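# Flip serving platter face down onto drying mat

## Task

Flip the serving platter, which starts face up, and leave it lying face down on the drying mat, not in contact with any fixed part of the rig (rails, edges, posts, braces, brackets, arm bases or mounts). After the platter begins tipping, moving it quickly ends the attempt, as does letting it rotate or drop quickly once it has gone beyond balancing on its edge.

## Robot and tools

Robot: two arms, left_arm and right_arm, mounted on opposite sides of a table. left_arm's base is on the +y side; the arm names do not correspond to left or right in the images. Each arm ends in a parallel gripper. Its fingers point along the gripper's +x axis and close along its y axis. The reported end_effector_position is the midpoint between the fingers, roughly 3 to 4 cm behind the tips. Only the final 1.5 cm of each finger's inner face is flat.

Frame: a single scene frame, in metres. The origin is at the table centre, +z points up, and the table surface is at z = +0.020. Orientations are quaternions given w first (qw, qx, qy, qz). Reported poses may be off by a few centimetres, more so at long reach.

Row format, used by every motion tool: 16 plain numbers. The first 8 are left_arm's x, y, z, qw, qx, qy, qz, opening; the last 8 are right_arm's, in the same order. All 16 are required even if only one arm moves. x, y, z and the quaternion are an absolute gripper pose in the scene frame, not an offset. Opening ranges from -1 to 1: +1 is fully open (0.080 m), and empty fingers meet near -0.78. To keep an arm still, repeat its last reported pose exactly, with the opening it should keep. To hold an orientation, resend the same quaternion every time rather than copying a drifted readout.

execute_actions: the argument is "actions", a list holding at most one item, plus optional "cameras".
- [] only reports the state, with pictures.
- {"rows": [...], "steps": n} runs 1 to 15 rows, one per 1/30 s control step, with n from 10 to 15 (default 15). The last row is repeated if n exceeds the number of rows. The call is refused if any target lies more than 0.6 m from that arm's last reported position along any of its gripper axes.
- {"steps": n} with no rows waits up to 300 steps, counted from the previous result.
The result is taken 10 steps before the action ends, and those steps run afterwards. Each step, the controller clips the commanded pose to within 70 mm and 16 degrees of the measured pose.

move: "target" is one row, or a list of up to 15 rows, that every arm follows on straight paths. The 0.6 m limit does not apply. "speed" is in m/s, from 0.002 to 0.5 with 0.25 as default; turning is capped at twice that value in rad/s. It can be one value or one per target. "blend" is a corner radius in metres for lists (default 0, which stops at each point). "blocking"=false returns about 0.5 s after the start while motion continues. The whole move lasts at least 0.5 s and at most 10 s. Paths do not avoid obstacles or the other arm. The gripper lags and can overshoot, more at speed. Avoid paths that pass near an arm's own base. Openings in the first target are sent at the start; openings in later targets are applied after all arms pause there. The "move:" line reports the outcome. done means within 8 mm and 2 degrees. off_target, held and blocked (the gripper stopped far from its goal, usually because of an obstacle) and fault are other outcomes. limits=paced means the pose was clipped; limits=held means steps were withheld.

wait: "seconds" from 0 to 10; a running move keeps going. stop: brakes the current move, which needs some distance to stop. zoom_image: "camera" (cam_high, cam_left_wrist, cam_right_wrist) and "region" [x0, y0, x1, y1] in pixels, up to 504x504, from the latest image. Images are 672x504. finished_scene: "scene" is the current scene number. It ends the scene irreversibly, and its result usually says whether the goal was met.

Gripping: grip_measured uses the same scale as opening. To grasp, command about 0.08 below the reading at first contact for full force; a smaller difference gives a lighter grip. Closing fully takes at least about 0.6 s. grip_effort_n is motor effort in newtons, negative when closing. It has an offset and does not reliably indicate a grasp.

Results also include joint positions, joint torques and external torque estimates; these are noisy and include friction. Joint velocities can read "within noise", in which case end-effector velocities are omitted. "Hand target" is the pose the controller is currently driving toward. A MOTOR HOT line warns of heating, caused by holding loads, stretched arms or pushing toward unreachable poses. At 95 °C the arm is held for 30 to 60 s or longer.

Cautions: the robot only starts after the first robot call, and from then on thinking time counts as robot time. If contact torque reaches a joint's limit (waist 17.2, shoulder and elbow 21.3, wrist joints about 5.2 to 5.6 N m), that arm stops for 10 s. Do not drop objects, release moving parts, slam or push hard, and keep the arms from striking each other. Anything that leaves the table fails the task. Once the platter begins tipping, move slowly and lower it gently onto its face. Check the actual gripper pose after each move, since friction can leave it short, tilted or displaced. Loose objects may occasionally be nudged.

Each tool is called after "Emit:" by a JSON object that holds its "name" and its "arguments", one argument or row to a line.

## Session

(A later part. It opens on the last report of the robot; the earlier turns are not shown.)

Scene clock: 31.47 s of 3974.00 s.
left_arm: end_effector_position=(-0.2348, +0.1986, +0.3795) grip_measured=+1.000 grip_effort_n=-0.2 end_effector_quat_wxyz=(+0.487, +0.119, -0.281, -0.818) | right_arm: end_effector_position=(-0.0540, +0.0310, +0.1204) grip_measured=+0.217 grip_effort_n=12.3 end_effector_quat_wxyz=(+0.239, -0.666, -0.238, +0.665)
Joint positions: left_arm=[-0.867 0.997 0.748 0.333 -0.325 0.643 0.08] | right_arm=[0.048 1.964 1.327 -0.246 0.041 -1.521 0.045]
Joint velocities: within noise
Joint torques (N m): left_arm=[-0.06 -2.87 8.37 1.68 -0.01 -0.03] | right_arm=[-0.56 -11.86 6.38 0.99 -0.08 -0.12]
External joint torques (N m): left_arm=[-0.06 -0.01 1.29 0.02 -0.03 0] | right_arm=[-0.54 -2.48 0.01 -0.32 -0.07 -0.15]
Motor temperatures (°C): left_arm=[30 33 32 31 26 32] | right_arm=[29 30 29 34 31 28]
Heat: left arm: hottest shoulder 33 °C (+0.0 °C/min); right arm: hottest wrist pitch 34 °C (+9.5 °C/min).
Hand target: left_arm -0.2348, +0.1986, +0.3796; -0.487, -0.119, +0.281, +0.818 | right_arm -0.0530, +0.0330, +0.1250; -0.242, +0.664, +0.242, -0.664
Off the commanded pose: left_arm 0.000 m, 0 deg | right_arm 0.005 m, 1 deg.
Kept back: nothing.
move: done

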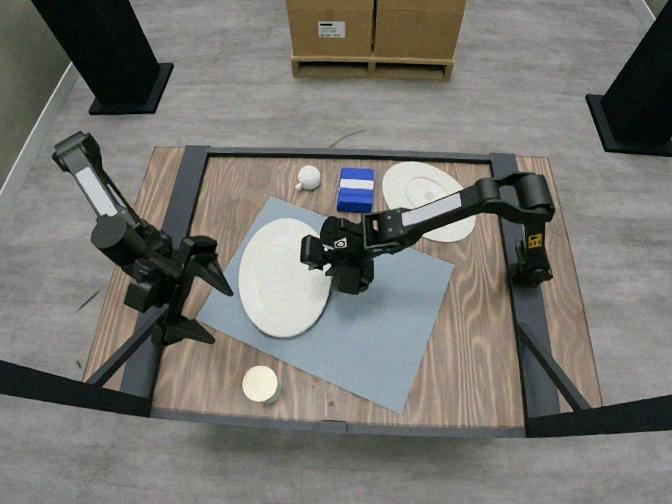

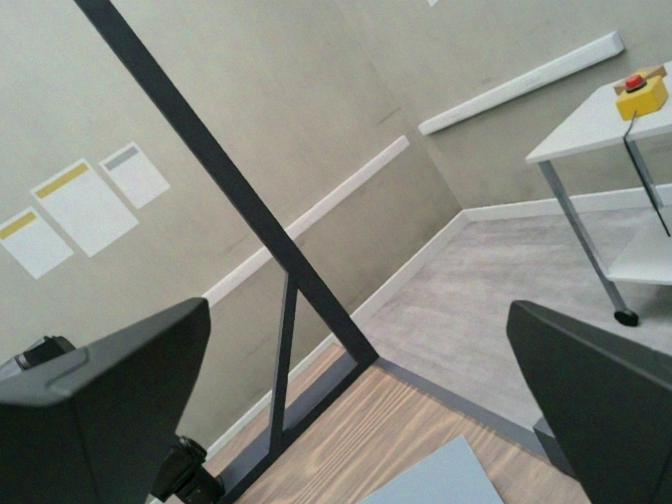

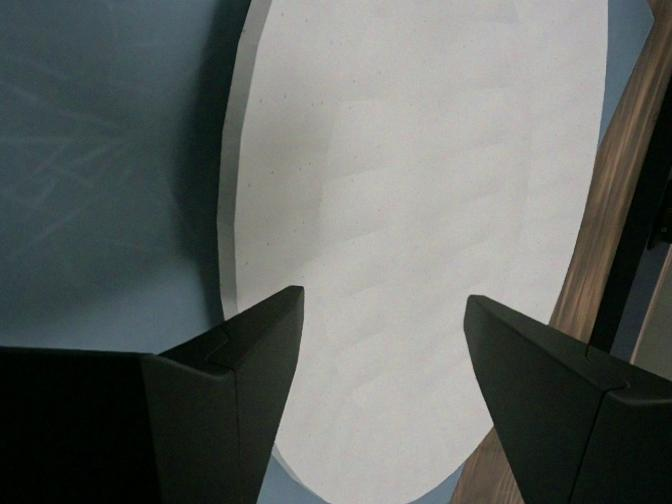

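Emit:
{"name": "move", "arguments": {
  "target": [
    [-0.2348,0.1986,0.3795,0.487,0.119,-0.281,-0.818,1,-0.053,0.01,0.12,0.242,-0.664,-0.242,0.664,0.22],
    [-0.2348,0.1986,0.3795,0.487,0.119,-0.281,-0.818,1,-0.053,0.005,0.061,0.242,-0.664,-0.242,0.664,0.22],
    [-0.2348,0.1986,0.3795,0.487,0.119,-0.281,-0.818,1,-0.053,0.036,0.061,0.242,-0.664,-0.242,0.664,0.22]
  ],
  "speed": 0.05
}}

Emit:
{"name": "zoom_image", "arguments": {
  "camera": "cam_high",
  "region": [210, 190, 410, 350]
}}

Scene clock: 34.97 s of 3974.00 s.
left_arm: end_effector_position=(-0.2348, +0.1986, +0.3795) grip_measured=+1.000 grip_effort_n=-0.2 end_effector_quat_wxyz=(+0.487, +0.119, -0.281, -0.818) | right_arm: end_effector_position=(-0.0542, +0.0343, +0.0721) grip_measured=+0.217 grip_effort_n=11.9 end_effector_quat_wxyz=(+0.249, -0.662, -0.248, +0.662)
Joint positions: left_arm=[-0.867 0.997 0.748 0.333 -0.325 0.643 0.08] | right_arm=[0.048 2.053 1.225 -0.025 0.041 -1.522 0.045]
Joint velocities: within noise
Joint torques (N m): left_arm=[-0.06 -2.88 8.35 1.68 -0.01 -0.03] | right_arm=[-0.11 -7.71 6.19 1.24 -0.06 -0.08]
External joint torques (N m): left_arm=[-0.05 0.15 1.09 -0.04 -0.03 0] | right_arm=[-0.11 1.97 0.18 -0.12 -0.04 -0.12]
Motor temperatures (°C): left_arm=[30 33 32 31 25 32] | right_arm=[29 31 29 34 31 27]
Heat: left arm: hottest shoulder 33 °C (+0.0 °C/min); right arm: hottest wrist pitch 34 °C (+8.6 °C/min).
Hand target: left_arm -0.2348, +0.1986, +0.3796; -0.487, -0.119, +0.281, +0.818 | right_arm -0.0530, +0.0357, +0.0612; -0.242, +0.664, +0.242, -0.664
Off the commanded pose: left_arm 0.000 m, 0 deg | right_arm 0.011 m, 1 deg.
Kept back: nothing.
move: off_target (right_arm)

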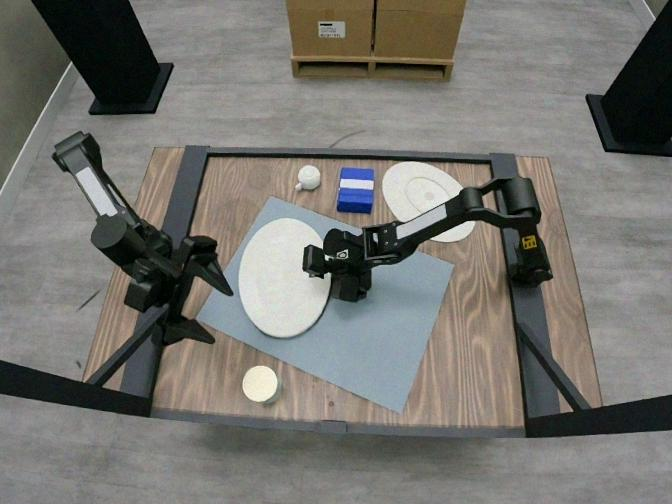

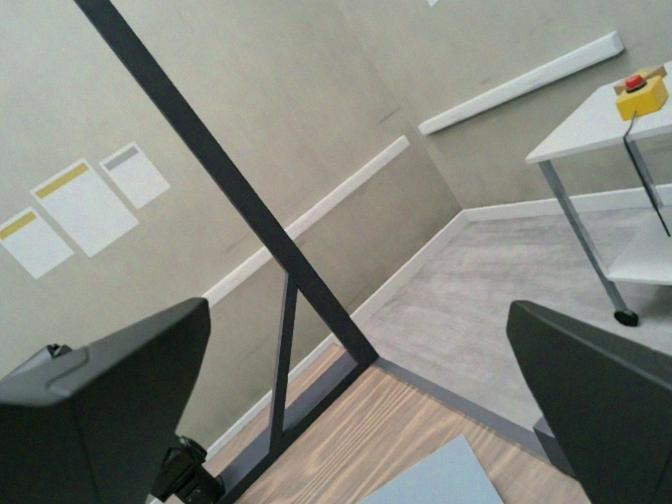

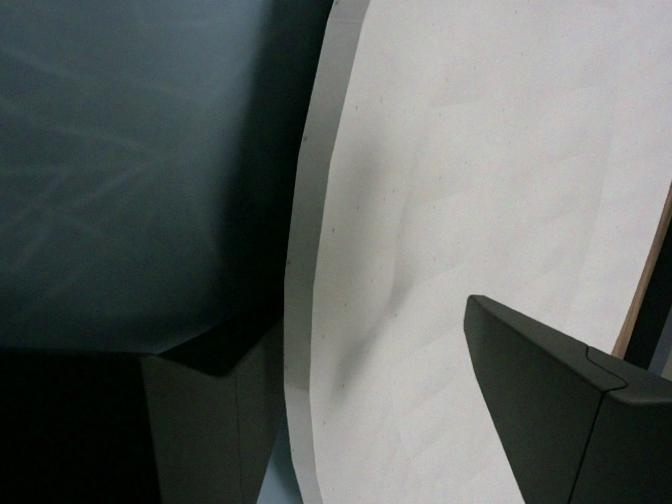

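Scaled by 2.520 from the camera's 672x504 image, which has a finer 960x720 frame.

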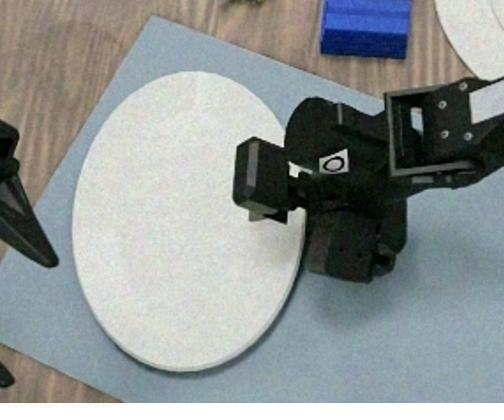

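Emit:
{"name": "move", "arguments": {
  "target": [
    [-0.2348,0.1986,0.3795,0.487,0.119,-0.281,-0.818,1,-0.053,0.046,0.064,0.242,-0.664,-0.242,0.664,0.22],
    [-0.2348,0.1986,0.3795,0.487,0.119,-0.281,-0.818,1,-0.053,0.046,0.105,0.242,-0.664,-0.242,0.664,0.22]
  ],
  "speed": 0.025
}}

Emit:
{"name": "zoom_image", "arguments": {
  "camera": "cam_high",
  "region": [210, 190, 410, 350]
}}

Scene clock: 37.63 s of 3974.00 s.
left_arm: end_effector_position=(-0.2348, +0.1986, +0.3795) grip_measured=+1.000 grip_effort_n=-0.2 end_effector_quat_wxyz=(+0.487, +0.119, -0.281, -0.818) | right_arm: end_effector_position=(-0.0539, +0.0343, +0.0792) grip_measured=+0.218 grip_effort_n=10.5 end_effector_quat_wxyz=(+0.220, -0.673, -0.220, +0.670)
Joint positions: left_arm=[-0.867 0.997 0.748 0.333 -0.325 0.643 0.08] | right_arm=[0.047 2.064 1.327 -0.202 0.041 -1.522 0.045]
Joint velocities: within noise
Joint torques (N m): left_arm=[-0.07 -2.89 8.36 1.68 -0.01 -0.02] | right_arm=[-0.48 -15.43 7.98 1.44 -0.06 -0.08]
External joint torques (N m): left_arm=[-0.09 0.05 1.17 -0.01 -0.02 0] | right_arm=[-0.47 -5.65 1.9 0.2 -0.04 -0.11]
Motor temperatures (°C): left_arm=[30 33 32 31 25 32] | right_arm=[29 32 30 34 31 27]
Heat: left arm: hottest shoulder 33 °C (+0.0 °C/min); right arm: hottest wrist pitch 34 °C (+8.0 °C/min).
Hand target: left_arm -0.2348, +0.1986, +0.3796; -0.487, -0.119, +0.281, +0.818 | right_arm -0.0530, +0.0452, +0.1051; -0.242, +0.665, +0.242, -0.664
Off the commanded pose: left_arm 0.000 m, 0 deg | right_arm 0.028 m, 4 deg.
Kept back: nothing.
move: off_target (right_arm)

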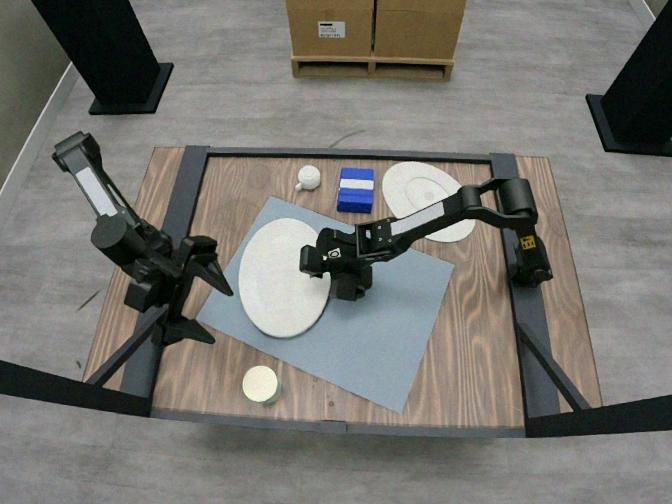

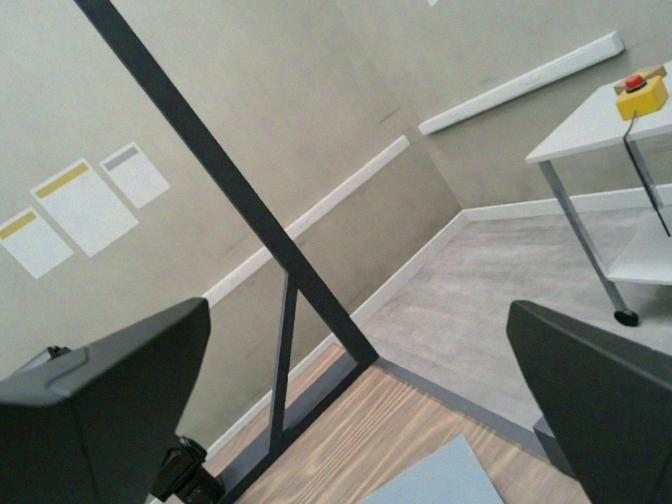

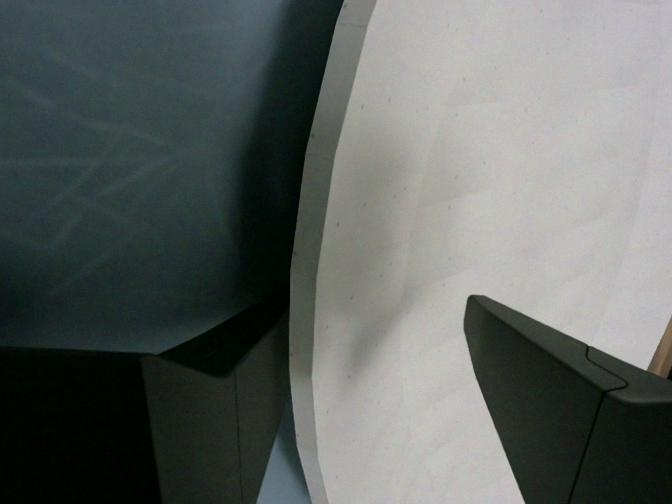

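Scaled by 2.520 from the camera's 672x504 image, which has a finer 960x720 frame.

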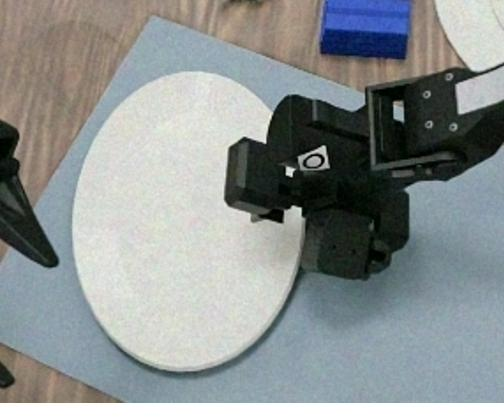

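Emit:
{"name": "move", "arguments": {
  "target": [-0.2348,0.1986,0.3795,0.487,0.119,-0.281,-0.818,1,-0.053,0.05,0.125,0.242,-0.664,-0.242,0.664,0.22],
  "speed": 0.02
}}

Emit:
{"name": "zoom_image", "arguments": {
  "camera": "cam_high",
  "region": [210, 190, 410, 350]
}}

Scene clock: 39.60 s of 3974.00 s.
left_arm: end_effector_position=(-0.2348, +0.1986, +0.3795) grip_measured=+1.000 grip_effort_n=-0.2 end_effector_quat_wxyz=(+0.487, +0.119, -0.281, -0.818) | right_arm: end_effector_position=(-0.0538, +0.0359, +0.0955) grip_measured=+0.218 grip_effort_n=10.5 end_effector_quat_wxyz=(+0.215, -0.675, -0.216, +0.672)
Joint positions: left_arm=[-0.867 0.997 0.748 0.333 -0.325 0.643 0.08] | right_arm=[0.047 2.047 1.382 -0.287 0.041 -1.522 0.045]
Joint velocities: within noise
Joint torques (N m): left_arm=[-0.06 -2.87 8.36 1.68 -0.01 -0.03] | right_arm=[-0.16 -15.78 8.84 1.85 -0.13 -0.1]
External joint torques (N m): left_arm=[-0.05 0.07 1.19 0 -0.03 0] | right_arm=[-0.1 -5.98 2.6 0.63 -0.11 -0.13]
Motor temperatures (°C): left_arm=[30 33 33 31 25 32] | right_arm=[29 33 31 34 31 27]
Heat: left arm: hottest shoulder 33 °C (+0.0 °C/min); right arm: hottest wrist pitch 34 °C (+7.6 °C/min).
Hand target: left_arm -0.2348, +0.1986, +0.3796; -0.487, -0.119, +0.281, +0.818 | right_arm -0.0528, +0.0487, +0.1252; -0.242, +0.665, +0.242, -0.664
Off the commanded pose: left_arm 0.000 m, 0 deg | right_arm 0.033 m, 5 deg.
Kept back: nothing.
move: off_target (right_arm)

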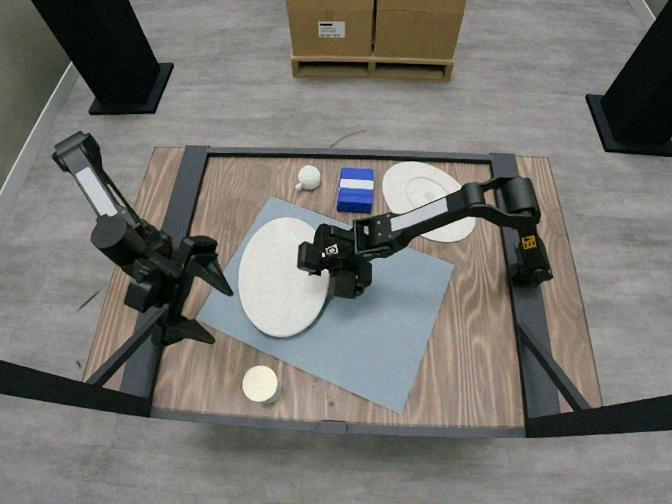

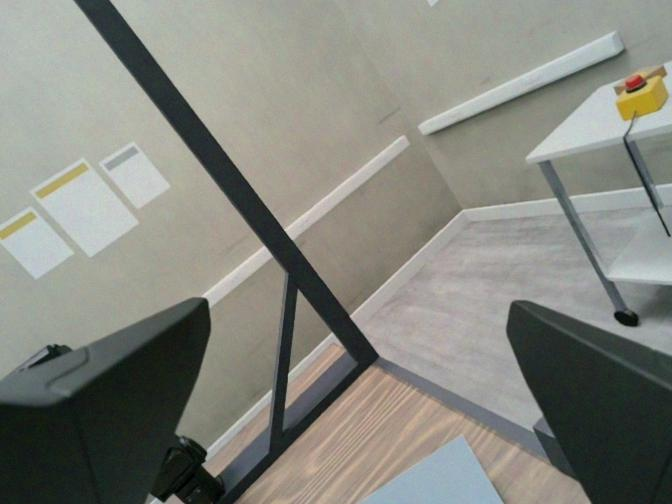

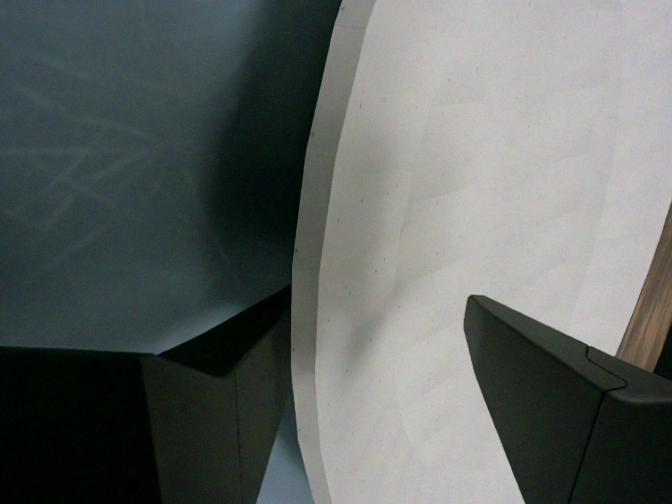

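Scaled by 2.520 from the camera's 672x504 image, which has a finer 960x720 frame.

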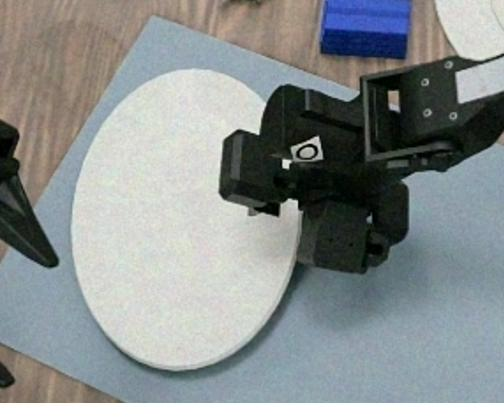

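Emit:
{"name": "move", "arguments": {
  "target": [-0.2348,0.1986,0.3795,0.487,0.119,-0.281,-0.818,1,-0.053,0.068,0.17,0.242,-0.664,-0.242,0.664,0.15],
  "speed": 0.02
}}

Emit:
{"name": "zoom_image", "arguments": {
  "camera": "cam_high",
  "region": [210, 190, 410, 350]
}}

Scene clock: 42.90 s of 3974.00 s.
left_arm: end_effector_position=(-0.2348, +0.1986, +0.3795) grip_measured=+1.000 grip_effort_n=-0.2 end_effector_quat_wxyz=(+0.487, +0.119, -0.281, -0.818) | right_arm: end_effector_position=(-0.0546, +0.0555, +0.1515) grip_measured=+0.155 grip_effort_n=-24.9 end_effector_quat_wxyz=(+0.222, -0.672, -0.223, +0.670)
Joint positions: left_arm=[-0.867 0.997 0.748 0.333 -0.325 0.643 0.08] | right_arm=[0.045 2.042 1.596 -0.486 0.038 -1.525 0.042]
Joint velocities: within noise
Joint torques (N m): left_arm=[-0.06 -2.87 8.36 1.68 -0.01 -0.03] | right_arm=[-0.43 -12.8 9.85 2.14 -0.07 -0.14]
External joint torques (N m): left_arm=[-0.06 0.15 1.14 -0.02 -0.03 0] | right_arm=[-0.41 -2.62 3.22 0.89 -0.05 -0.17]
Motor temperatures (°C): left_arm=[30 33 33 31 25 32] | right_arm=[29 35 32 35 31 27]
Heat: left arm: hottest shoulder 33 °C (+0.0 °C/min); right arm: hottest shoulder 35 °C (+12.6 °C/min). Heating fast: the right arm's shoulder motor: a push or a pull is the cause, and it goes on while you think. Ease it with your next call, before anything else.
Hand target: left_arm -0.2348, +0.1986, +0.3796; -0.487, -0.119, +0.281, +0.818 | right_arm -0.0529, +0.0670, +0.1702; -0.242, +0.664, +0.242, -0.664
Off the commanded pose: left_arm 0.000 m, 0 deg | right_arm 0.022 m, 3 deg.
Kept back: nothing.
move: off_target (right_arm)

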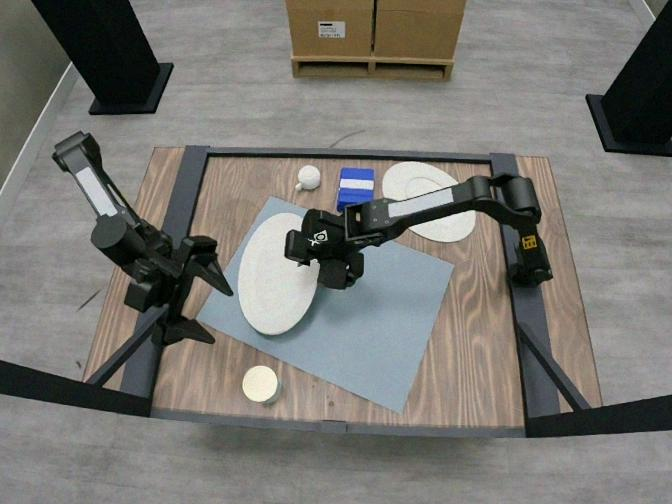

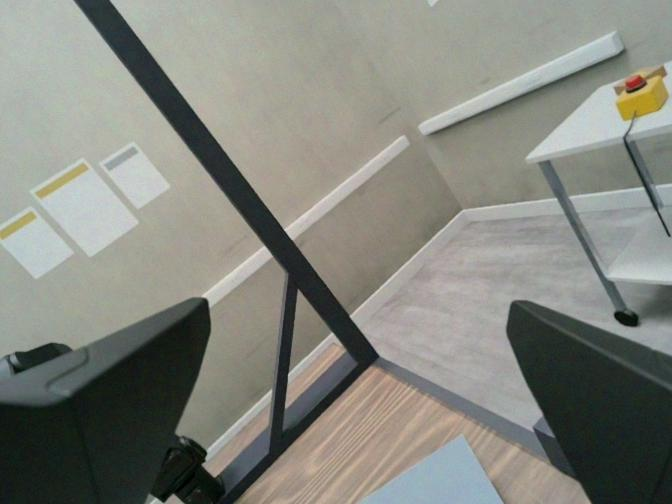

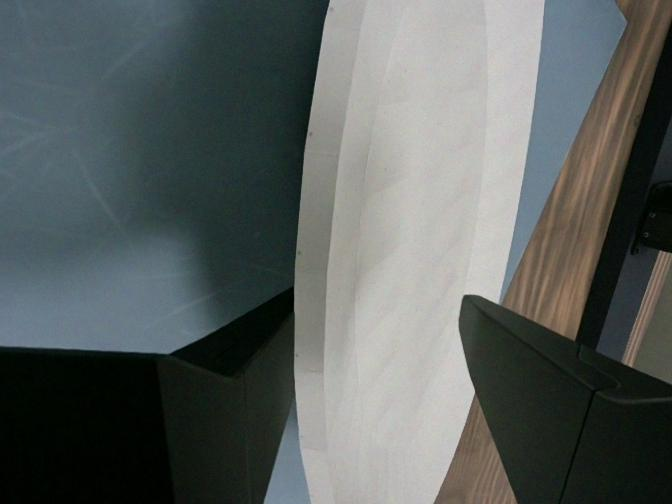

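Scaled by 2.520 from the camera's 672x504 image, which has a finer 960x720 frame.

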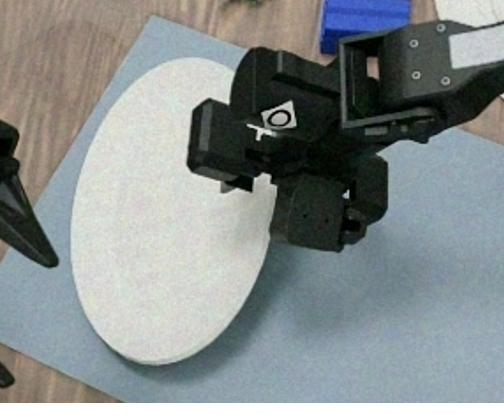

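Emit:
{"name": "move", "arguments": {
  "target": [-0.2348,0.1986,0.3795,0.487,0.119,-0.281,-0.818,1,-0.053,0.098,0.215,0.242,-0.664,-0.242,0.664,0.05],
  "speed": 0.02
}}

Emit:
{"name": "zoom_image", "arguments": {
  "camera": "cam_high",
  "region": [210, 190, 410, 350]
}}

Scene clock: 46.33 s of 3974.00 s.
left_arm: end_effector_position=(-0.2348, +0.1986, +0.3795) grip_measured=+1.000 grip_effort_n=-0.2 end_effector_quat_wxyz=(+0.487, +0.119, -0.281, -0.818) | right_arm: end_effector_position=(-0.0569, +0.0876, +0.2091) grip_measured=+0.055 grip_effort_n=-25.4 end_effector_quat_wxyz=(+0.229, -0.668, -0.232, +0.669)
Joint positions: left_arm=[-0.867 0.997 0.748 0.333 -0.325 0.643 0.08] | right_arm=[0.045 2.144 1.97 -0.734 0.035 -1.527 0.037]
Joint velocities: within noise
Joint torques (N m): left_arm=[-0.06 -2.87 8.37 1.68 -0.01 -0.03] | right_arm=[-0.88 -11.26 9 2.46 -0.05 -0.12]
External joint torques (N m): left_arm=[-0.05 -0.03 1.3 0.04 -0.03 0] | right_arm=[-0.9 -0.24 2.23 1.17 -0.02 -0.15]
Motor temperatures (°C): left_arm=[30 33 33 32 25 32] | right_arm=[29 36 33 36 31 27]
Heat: left arm: hottest shoulder 33 °C (+0.0 °C/min); right arm: hottest shoulder 36 °C (+12.9 °C/min).
Hand target: left_arm -0.2348, +0.1986, +0.3796; -0.487, -0.119, +0.281, +0.818 | right_arm -0.0529, +0.0974, +0.2151; -0.242, +0.664, +0.242, -0.664
Off the commanded pose: left_arm 0.000 m, 0 deg | right_arm 0.013 m, 2 deg.
Kept back: nothing.
move: off_target (right_arm)

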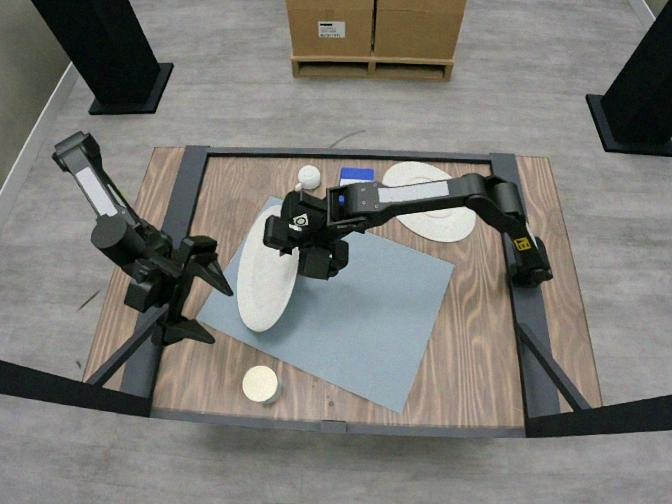

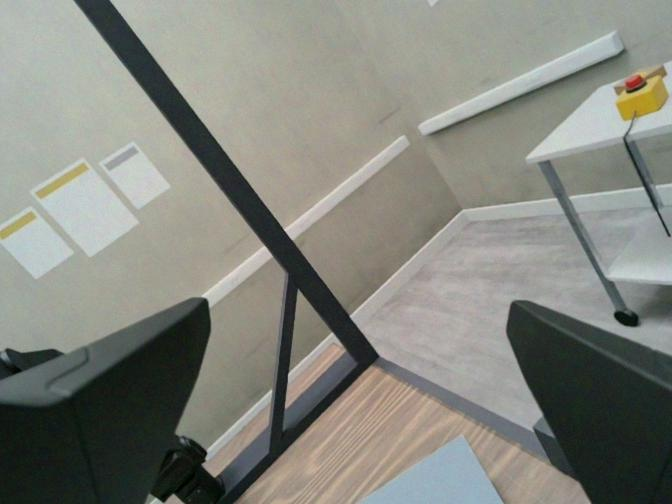

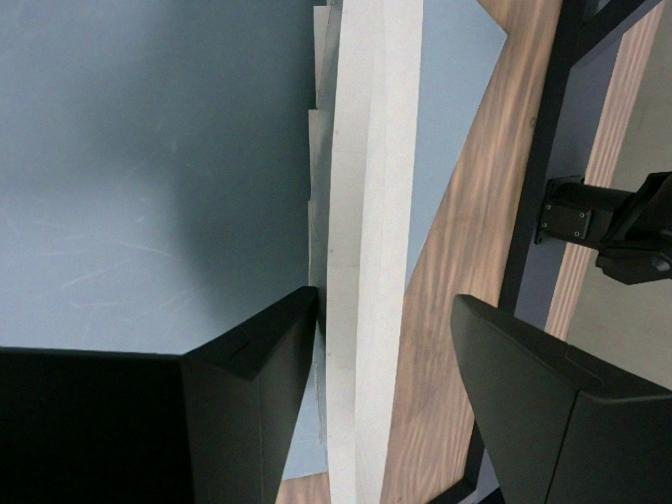

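Scaled by 2.520 from the camera's 672x504 image, which has a finer 960x720 frame.

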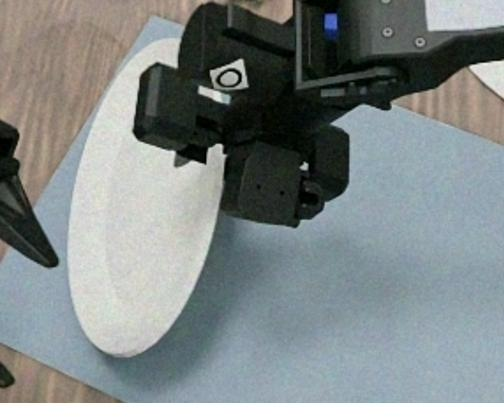

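Emit:
{"name": "move", "arguments": {
  "target": [-0.2348,0.1986,0.3795,0.487,0.119,-0.281,-0.818,1,-0.053,0.098,0.215,0.242,-0.664,-0.242,0.664,-0.25],
  "speed": 0.02
}}

Emit:
{"name": "zoom_image", "arguments": {
  "camera": "cam_high",
  "region": [210, 190, 410, 350]
}}

Scene clock: 47.43 s of 3974.00 s.
left_arm: end_effector_position=(-0.2348, +0.1986, +0.3795) grip_measured=+1.000 grip_effort_n=-0.2 end_effector_quat_wxyz=(+0.487, +0.119, -0.281, -0.818) | right_arm: end_effector_position=(-0.0570, +0.0878, +0.2102) grip_measured=-0.245 grip_effort_n=-25.4 end_effector_quat_wxyz=(+0.229, -0.668, -0.232, +0.669)
Joint positions: left_arm=[-0.867 0.997 0.748 0.333 -0.325 0.643 0.08] | right_arm=[0.045 2.145 1.975 -0.738 0.034 -1.527 0.024]
Joint velocities: within noise
Joint torques (N m): left_arm=[-0.07 -2.84 8.37 1.68 -0.01 -0.03] | right_arm=[-0.77 -11.35 8.69 2.57 0.01 -0.14]
External joint torques (N m): left_arm=[-0.06 0.01 1.32 0.04 -0.03 0] | right_arm=[-0.77 -0.48 2.01 1.3 0.04 -0.17]
Motor temperatures (°C): left_arm=[30 33 34 32 25 32] | right_arm=[29 36 33 36 31 27]
Heat: left arm: hottest elbow 34 °C (+12.6 °C/min); right arm: hottest shoulder 36 °C (+12.6 °C/min).
Hand target: left_arm -0.2348, +0.1986, +0.3796; -0.487, -0.119, +0.281, +0.818 | right_arm -0.0529, +0.0975, +0.2151; -0.242, +0.664, +0.242, -0.664
Off the commanded pose: left_arm 0.000 m, 0 deg | right_arm 0.012 m, 2 deg.
Kept back: nothing.
move: off_target (right_arm)

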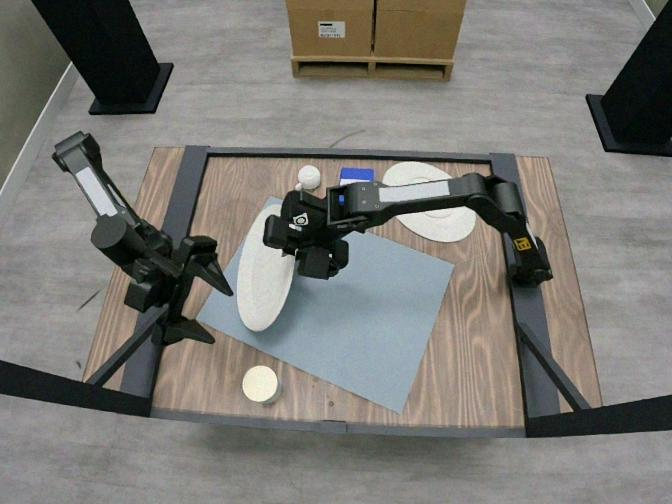

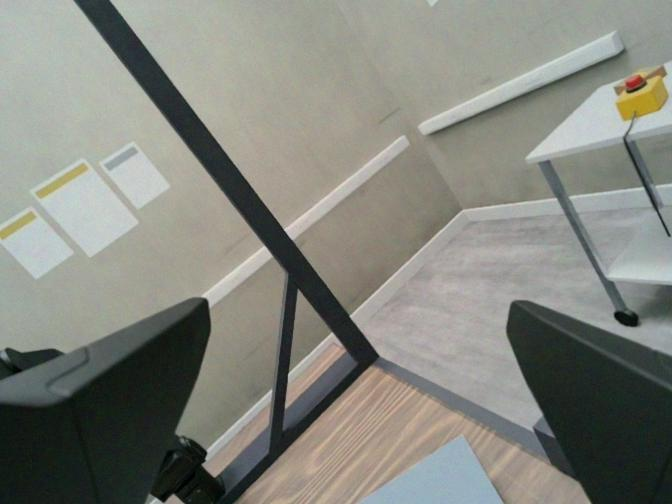

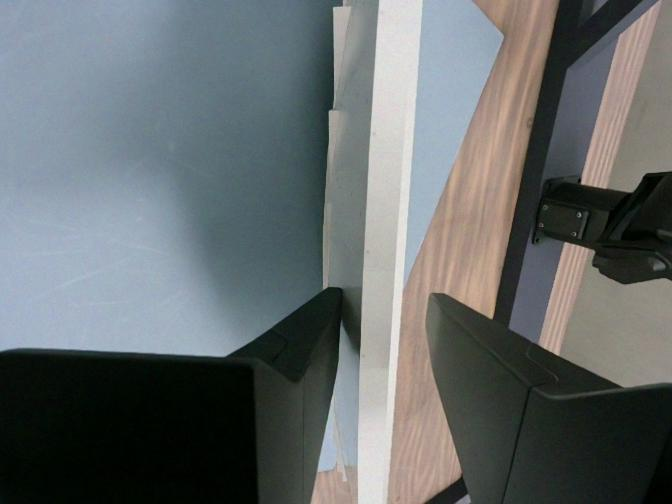

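Scaled by 2.520 from the camera's 672x504 image, which has a finer 960x720 frame.

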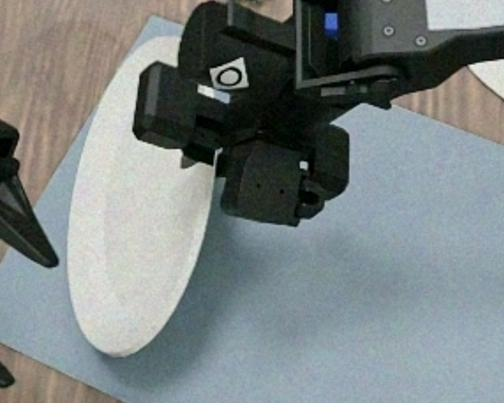

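Emit:
{"name": "move", "arguments": {
  "target": [
    [-0.2348,0.1986,0.3795,0.487,0.119,-0.281,-0.818,1,-0.053,0.105,0.208,0.242,-0.664,-0.242,0.664,-0.25],
    [-0.2348,0.1986,0.3795,0.487,0.119,-0.281,-0.818,1,-0.053,0.105,0.208,0.242,-0.664,-0.242,0.664,-0.5],
    [-0.2348,0.1986,0.3795,0.487,0.119,-0.281,-0.818,1,-0.053,0.105,0.208,0.242,-0.664,-0.242,0.664,-0.8]
  ],
  "speed": 0.02
}}

Emit:
{"name": "zoom_image", "arguments": {
  "camera": "cam_high",
  "region": [210, 190, 410, 350]
}}

Scene clock: 50.50 s of 3974.00 s.
left_arm: end_effector_position=(-0.2348, +0.1986, +0.3795) grip_measured=+1.000 grip_effort_n=-0.2 end_effector_quat_wxyz=(+0.487, +0.119, -0.281, -0.818) | right_arm: end_effector_position=(-0.0565, +0.0967, +0.1837) grip_measured=-0.642 grip_effort_n=-83.5 end_effector_quat_wxyz=(+0.216, -0.671, -0.221, +0.674) end_effector_velocity=(+0.002, -0.022, -0.016) end_effector_angular_velocity=(-0.125, -0.014, +0.020)
Joint positions: left_arm=[-0.867 0.997 0.748 0.333 -0.325 0.643 0.08] | right_arm=[0.041 2.212 1.997 -0.729 0.028 -1.53 0.006]
Joint velocities: left_arm=[within noise] | right_arm=[-0.002 -0.002 -0.002 -0.125 -0.007 -0.022 0]
Joint torques (N m): left_arm=[-0.06 -2.88 8.36 1.68 -0.01 -0.03] | right_arm=[-0.61 -16.5 8.15 2.72 0.19 0]
External joint torques (N m): left_arm=[-0.03 0.08 1.16 -0.01 -0.04 0] | right_arm=[-0.62 -5.31 1.62 1.46 0.22 -0.03]
Motor temperatures (°C): left_arm=[30 33 34 32 25 32] | right_arm=[29 37 34 37 31 27]
Heat: left arm: hottest elbow 34 °C (+11.9 °C/min); right arm: hottest shoulder 37 °C (+13.1 °C/min).
Hand target: left_arm -0.2348, +0.1986, +0.3796; -0.487, -0.119, +0.281, +0.818 | right_arm -0.0528, +0.1040, +0.2082; -0.242, +0.665, +0.242, -0.664
Off the commanded pose: left_arm 0.000 m, 0 deg | right_arm 0.026 m, 4 deg.
Kept back: nothing.
move: off_target (right_arm); target 2's new opening was sent with right_arm's hand 0.012 m and 2 deg from that target; target 3's new opening was sent with right_arm's hand 0.013 m and 2 deg from that target

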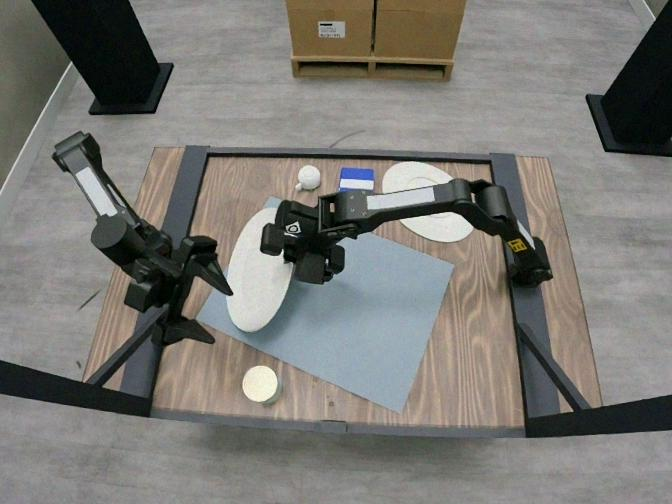

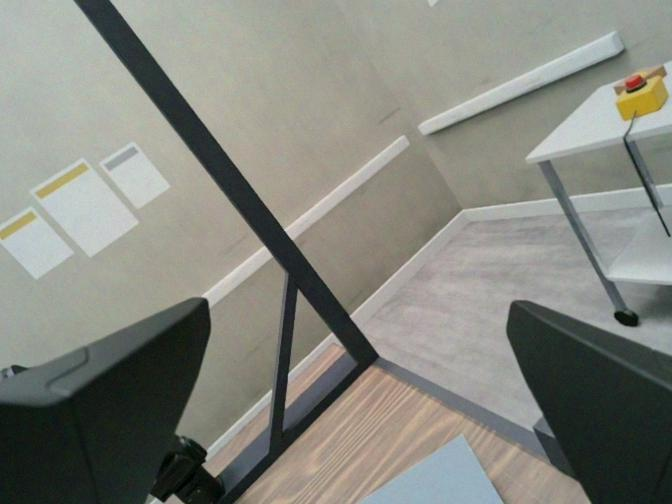

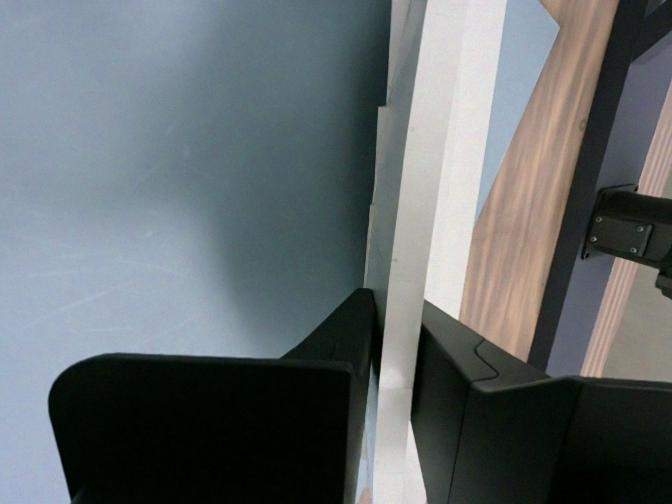

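Scaled by 2.520 from the camera's 672x504 image, which has a finer 960x720 frame.

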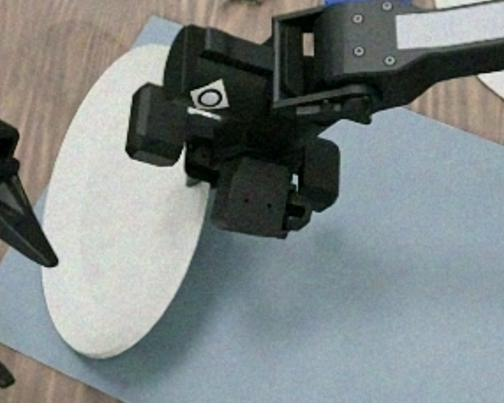

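Emit:
{"name": "move", "arguments": {
  "target": [-0.27,0.28,0.40,0.487,0.119,-0.281,-0.818,1,-0.053,0.08,0.32,0.123,-0.696,-0.123,0.696,-0.85],
  "speed": 0.035
}}

Emit:
{"name": "zoom_image", "arguments": {
  "camera": "cam_high",
  "region": [210, 170, 410, 350]
}}

Scene clock: 57.57 s of 3974.00 s.
left_arm: end_effector_position=(-0.2693, +0.2798, +0.3970) grip_measured=+1.000 grip_effort_n=-0.2 end_effector_quat_wxyz=(+0.486, +0.121, -0.281, -0.819) | right_arm: end_effector_position=(-0.0544, +0.0696, +0.2125) grip_measured=-0.642 grip_effort_n=-83.5 end_effector_quat_wxyz=(+0.159, -0.687, -0.165, +0.689)
Joint positions: left_arm=[-1.327 0.963 0.799 0.271 -0.781 0.693 0.08] | right_arm=[0.038 2.266 2.276 -1.118 0.02 -1.53 0.006]
Joint velocities: within noise
Joint torques (N m): left_arm=[-0.03 -2.54 8.17 1.49 0.04 -0.03] | right_arm=[-0.1 -17.99 6.97 2.1 0.03 0.02]
External joint torques (N m): left_arm=[-0.01 -0.04 1.23 -0.02 -0.01 0] | right_arm=[-0.02 -6.64 0.64 1.08 0.06 0]
Motor temperatures (°C): left_arm=[30 33 34 32 25 32] | right_arm=[29 47 38 38 31 27]
Heat: left arm: hottest elbow 34 °C (+10.4 °C/min); right arm: hottest shoulder 47 °C (+21.9 °C/min). Heating fast: the right arm's shoulder motor: a push or a pull is the cause, and it goes on while you think. Ease it with your next call, before anything else.
Hand target: left_arm -0.2693, +0.2798, +0.3970; -0.486, -0.121, +0.281, +0.819 | right_arm -0.0544, +0.0727, +0.2379; -0.184, +0.680, +0.189, -0.684
Off the commanded pose: left_arm 0.003 m, 0 deg | right_arm 0.108 m, 7 deg.
Kept back: nothing.
move: blocked (right_arm; both arms now hold where they are); limits=paced

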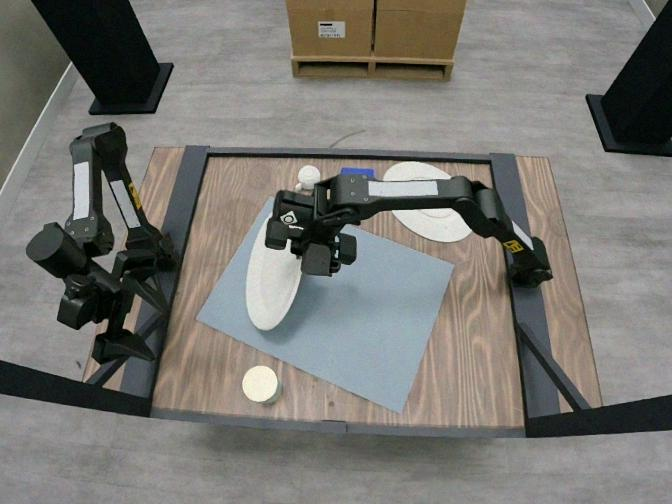

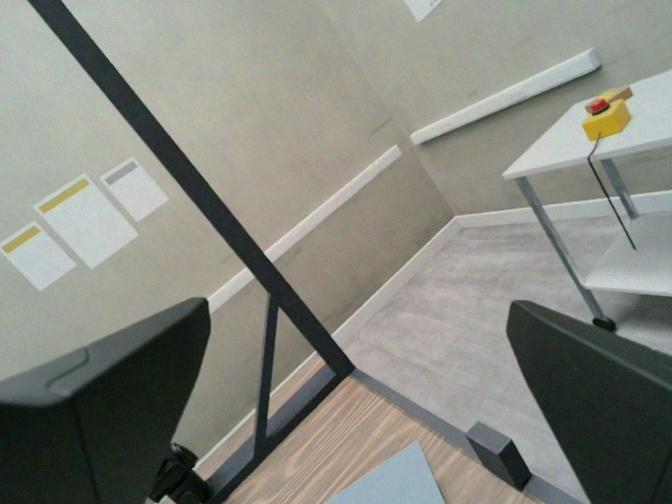

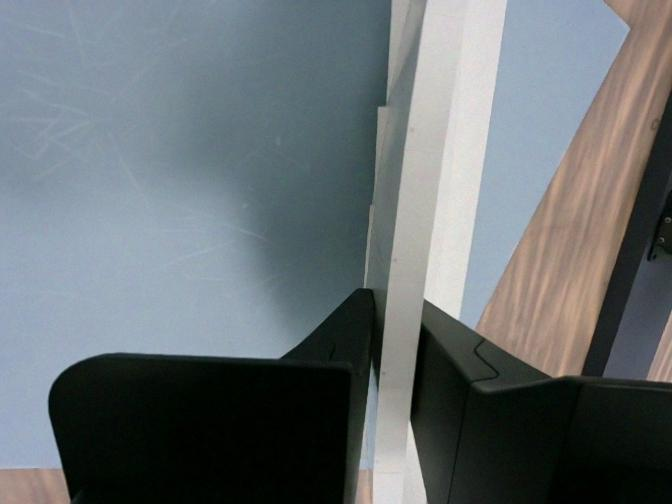

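Scaled by 2.520 from the camera's 672x504 image, which has a finer 960x720 frame.

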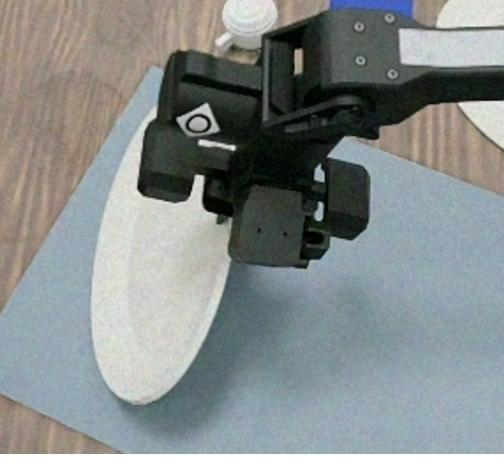

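Emit:
{"name": "move", "arguments": {
  "target": [-0.27,0.28,0.40,0.487,0.119,-0.281,-0.818,1,-0.053,0.115,0.245,0.09,-0.701,-0.09,0.701,-0.85],
  "speed": 0.03
}}

Emit:
{"name": "zoom_image", "arguments": {
  "camera": "cam_high",
  "region": [210, 170, 410, 350]
}}

Scene clock: 63.87 s of 3974.00 s.
left_arm: end_effector_position=(-0.2693, +0.2798, +0.3970) grip_measured=+1.000 grip_effort_n=-0.2 end_effector_quat_wxyz=(+0.486, +0.121, -0.281, -0.819) | right_arm: end_effector_position=(-0.0545, +0.1004, +0.1961) grip_measured=-0.642 grip_effort_n=-83.5 end_effector_quat_wxyz=(+0.186, -0.678, -0.189, +0.686)
Joint positions: left_arm=[-1.327 0.963 0.799 0.271 -0.781 0.693 0.08] | right_arm=[0.033 2.336 2.299 -0.996 0.013 -1.53 0.006]
Joint velocities: within noise
Joint torques (N m): left_arm=[-0.04 -2.56 8.19 1.48 0.04 -0.03] | right_arm=[-0.06 -15.83 6.27 1.86 0 0.01]
External joint torques (N m): left_arm=[-0.03 -0.04 1.26 -0.03 -0.01 0] | right_arm=[-0.07 -3.94 -0.22 0.72 0.04 -0.01]
Motor temperatures (°C): left_arm=[30 33 35 32 25 32] | right_arm=[29 50 41 40 31 27]
Heat: left arm: hottest elbow 35 °C (+10.0 °C/min); right arm: hottest shoulder 50 °C (+24.1 °C/min), its elbow heating fast: 41 °C (+30.3 °C/min). Heating fast: the right arm's shoulder motor and the right arm's elbow motor: a push or a pull is the cause, and it goes on while you think. Ease it with your next call, before anything else.
Hand target: left_arm -0.2693, +0.2798, +0.3970; -0.486, -0.121, +0.281, +0.819 | right_arm -0.0545, +0.1034, +0.2052; -0.197, +0.674, +0.199, -0.683
Off the commanded pose: left_arm 0.003 m, 0 deg | right_arm 0.051 m, 16 deg.
MOTOR HOT: joint 2 (shoulder) of the right arm reports 50 °C; the controller stops that arm at 95 °C. To cool a motor, set the load down, stop pushing, or move to a pose that needs little force.
Kept back: nothing.
move: blocked (right_arm; both arms now hold where they are); limits=paced

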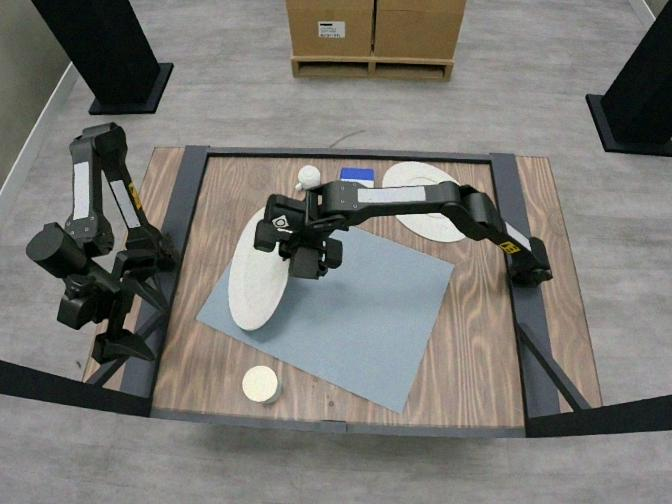

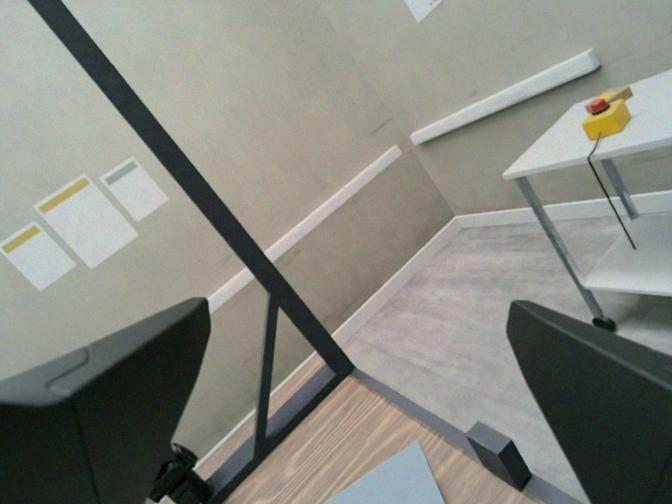

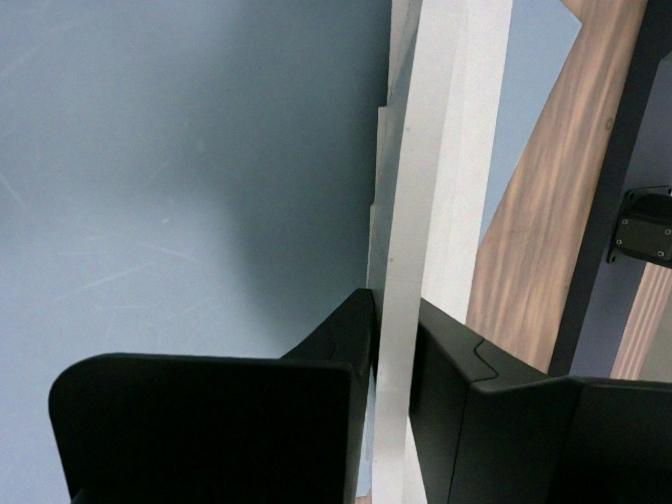

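Scaled by 2.520 from the camera's 672x504 image, which has a finer 960x720 frame.

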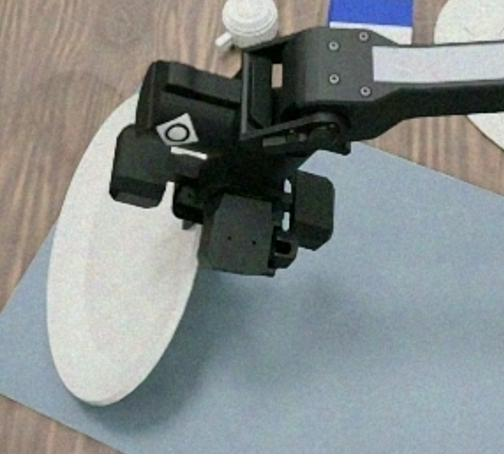

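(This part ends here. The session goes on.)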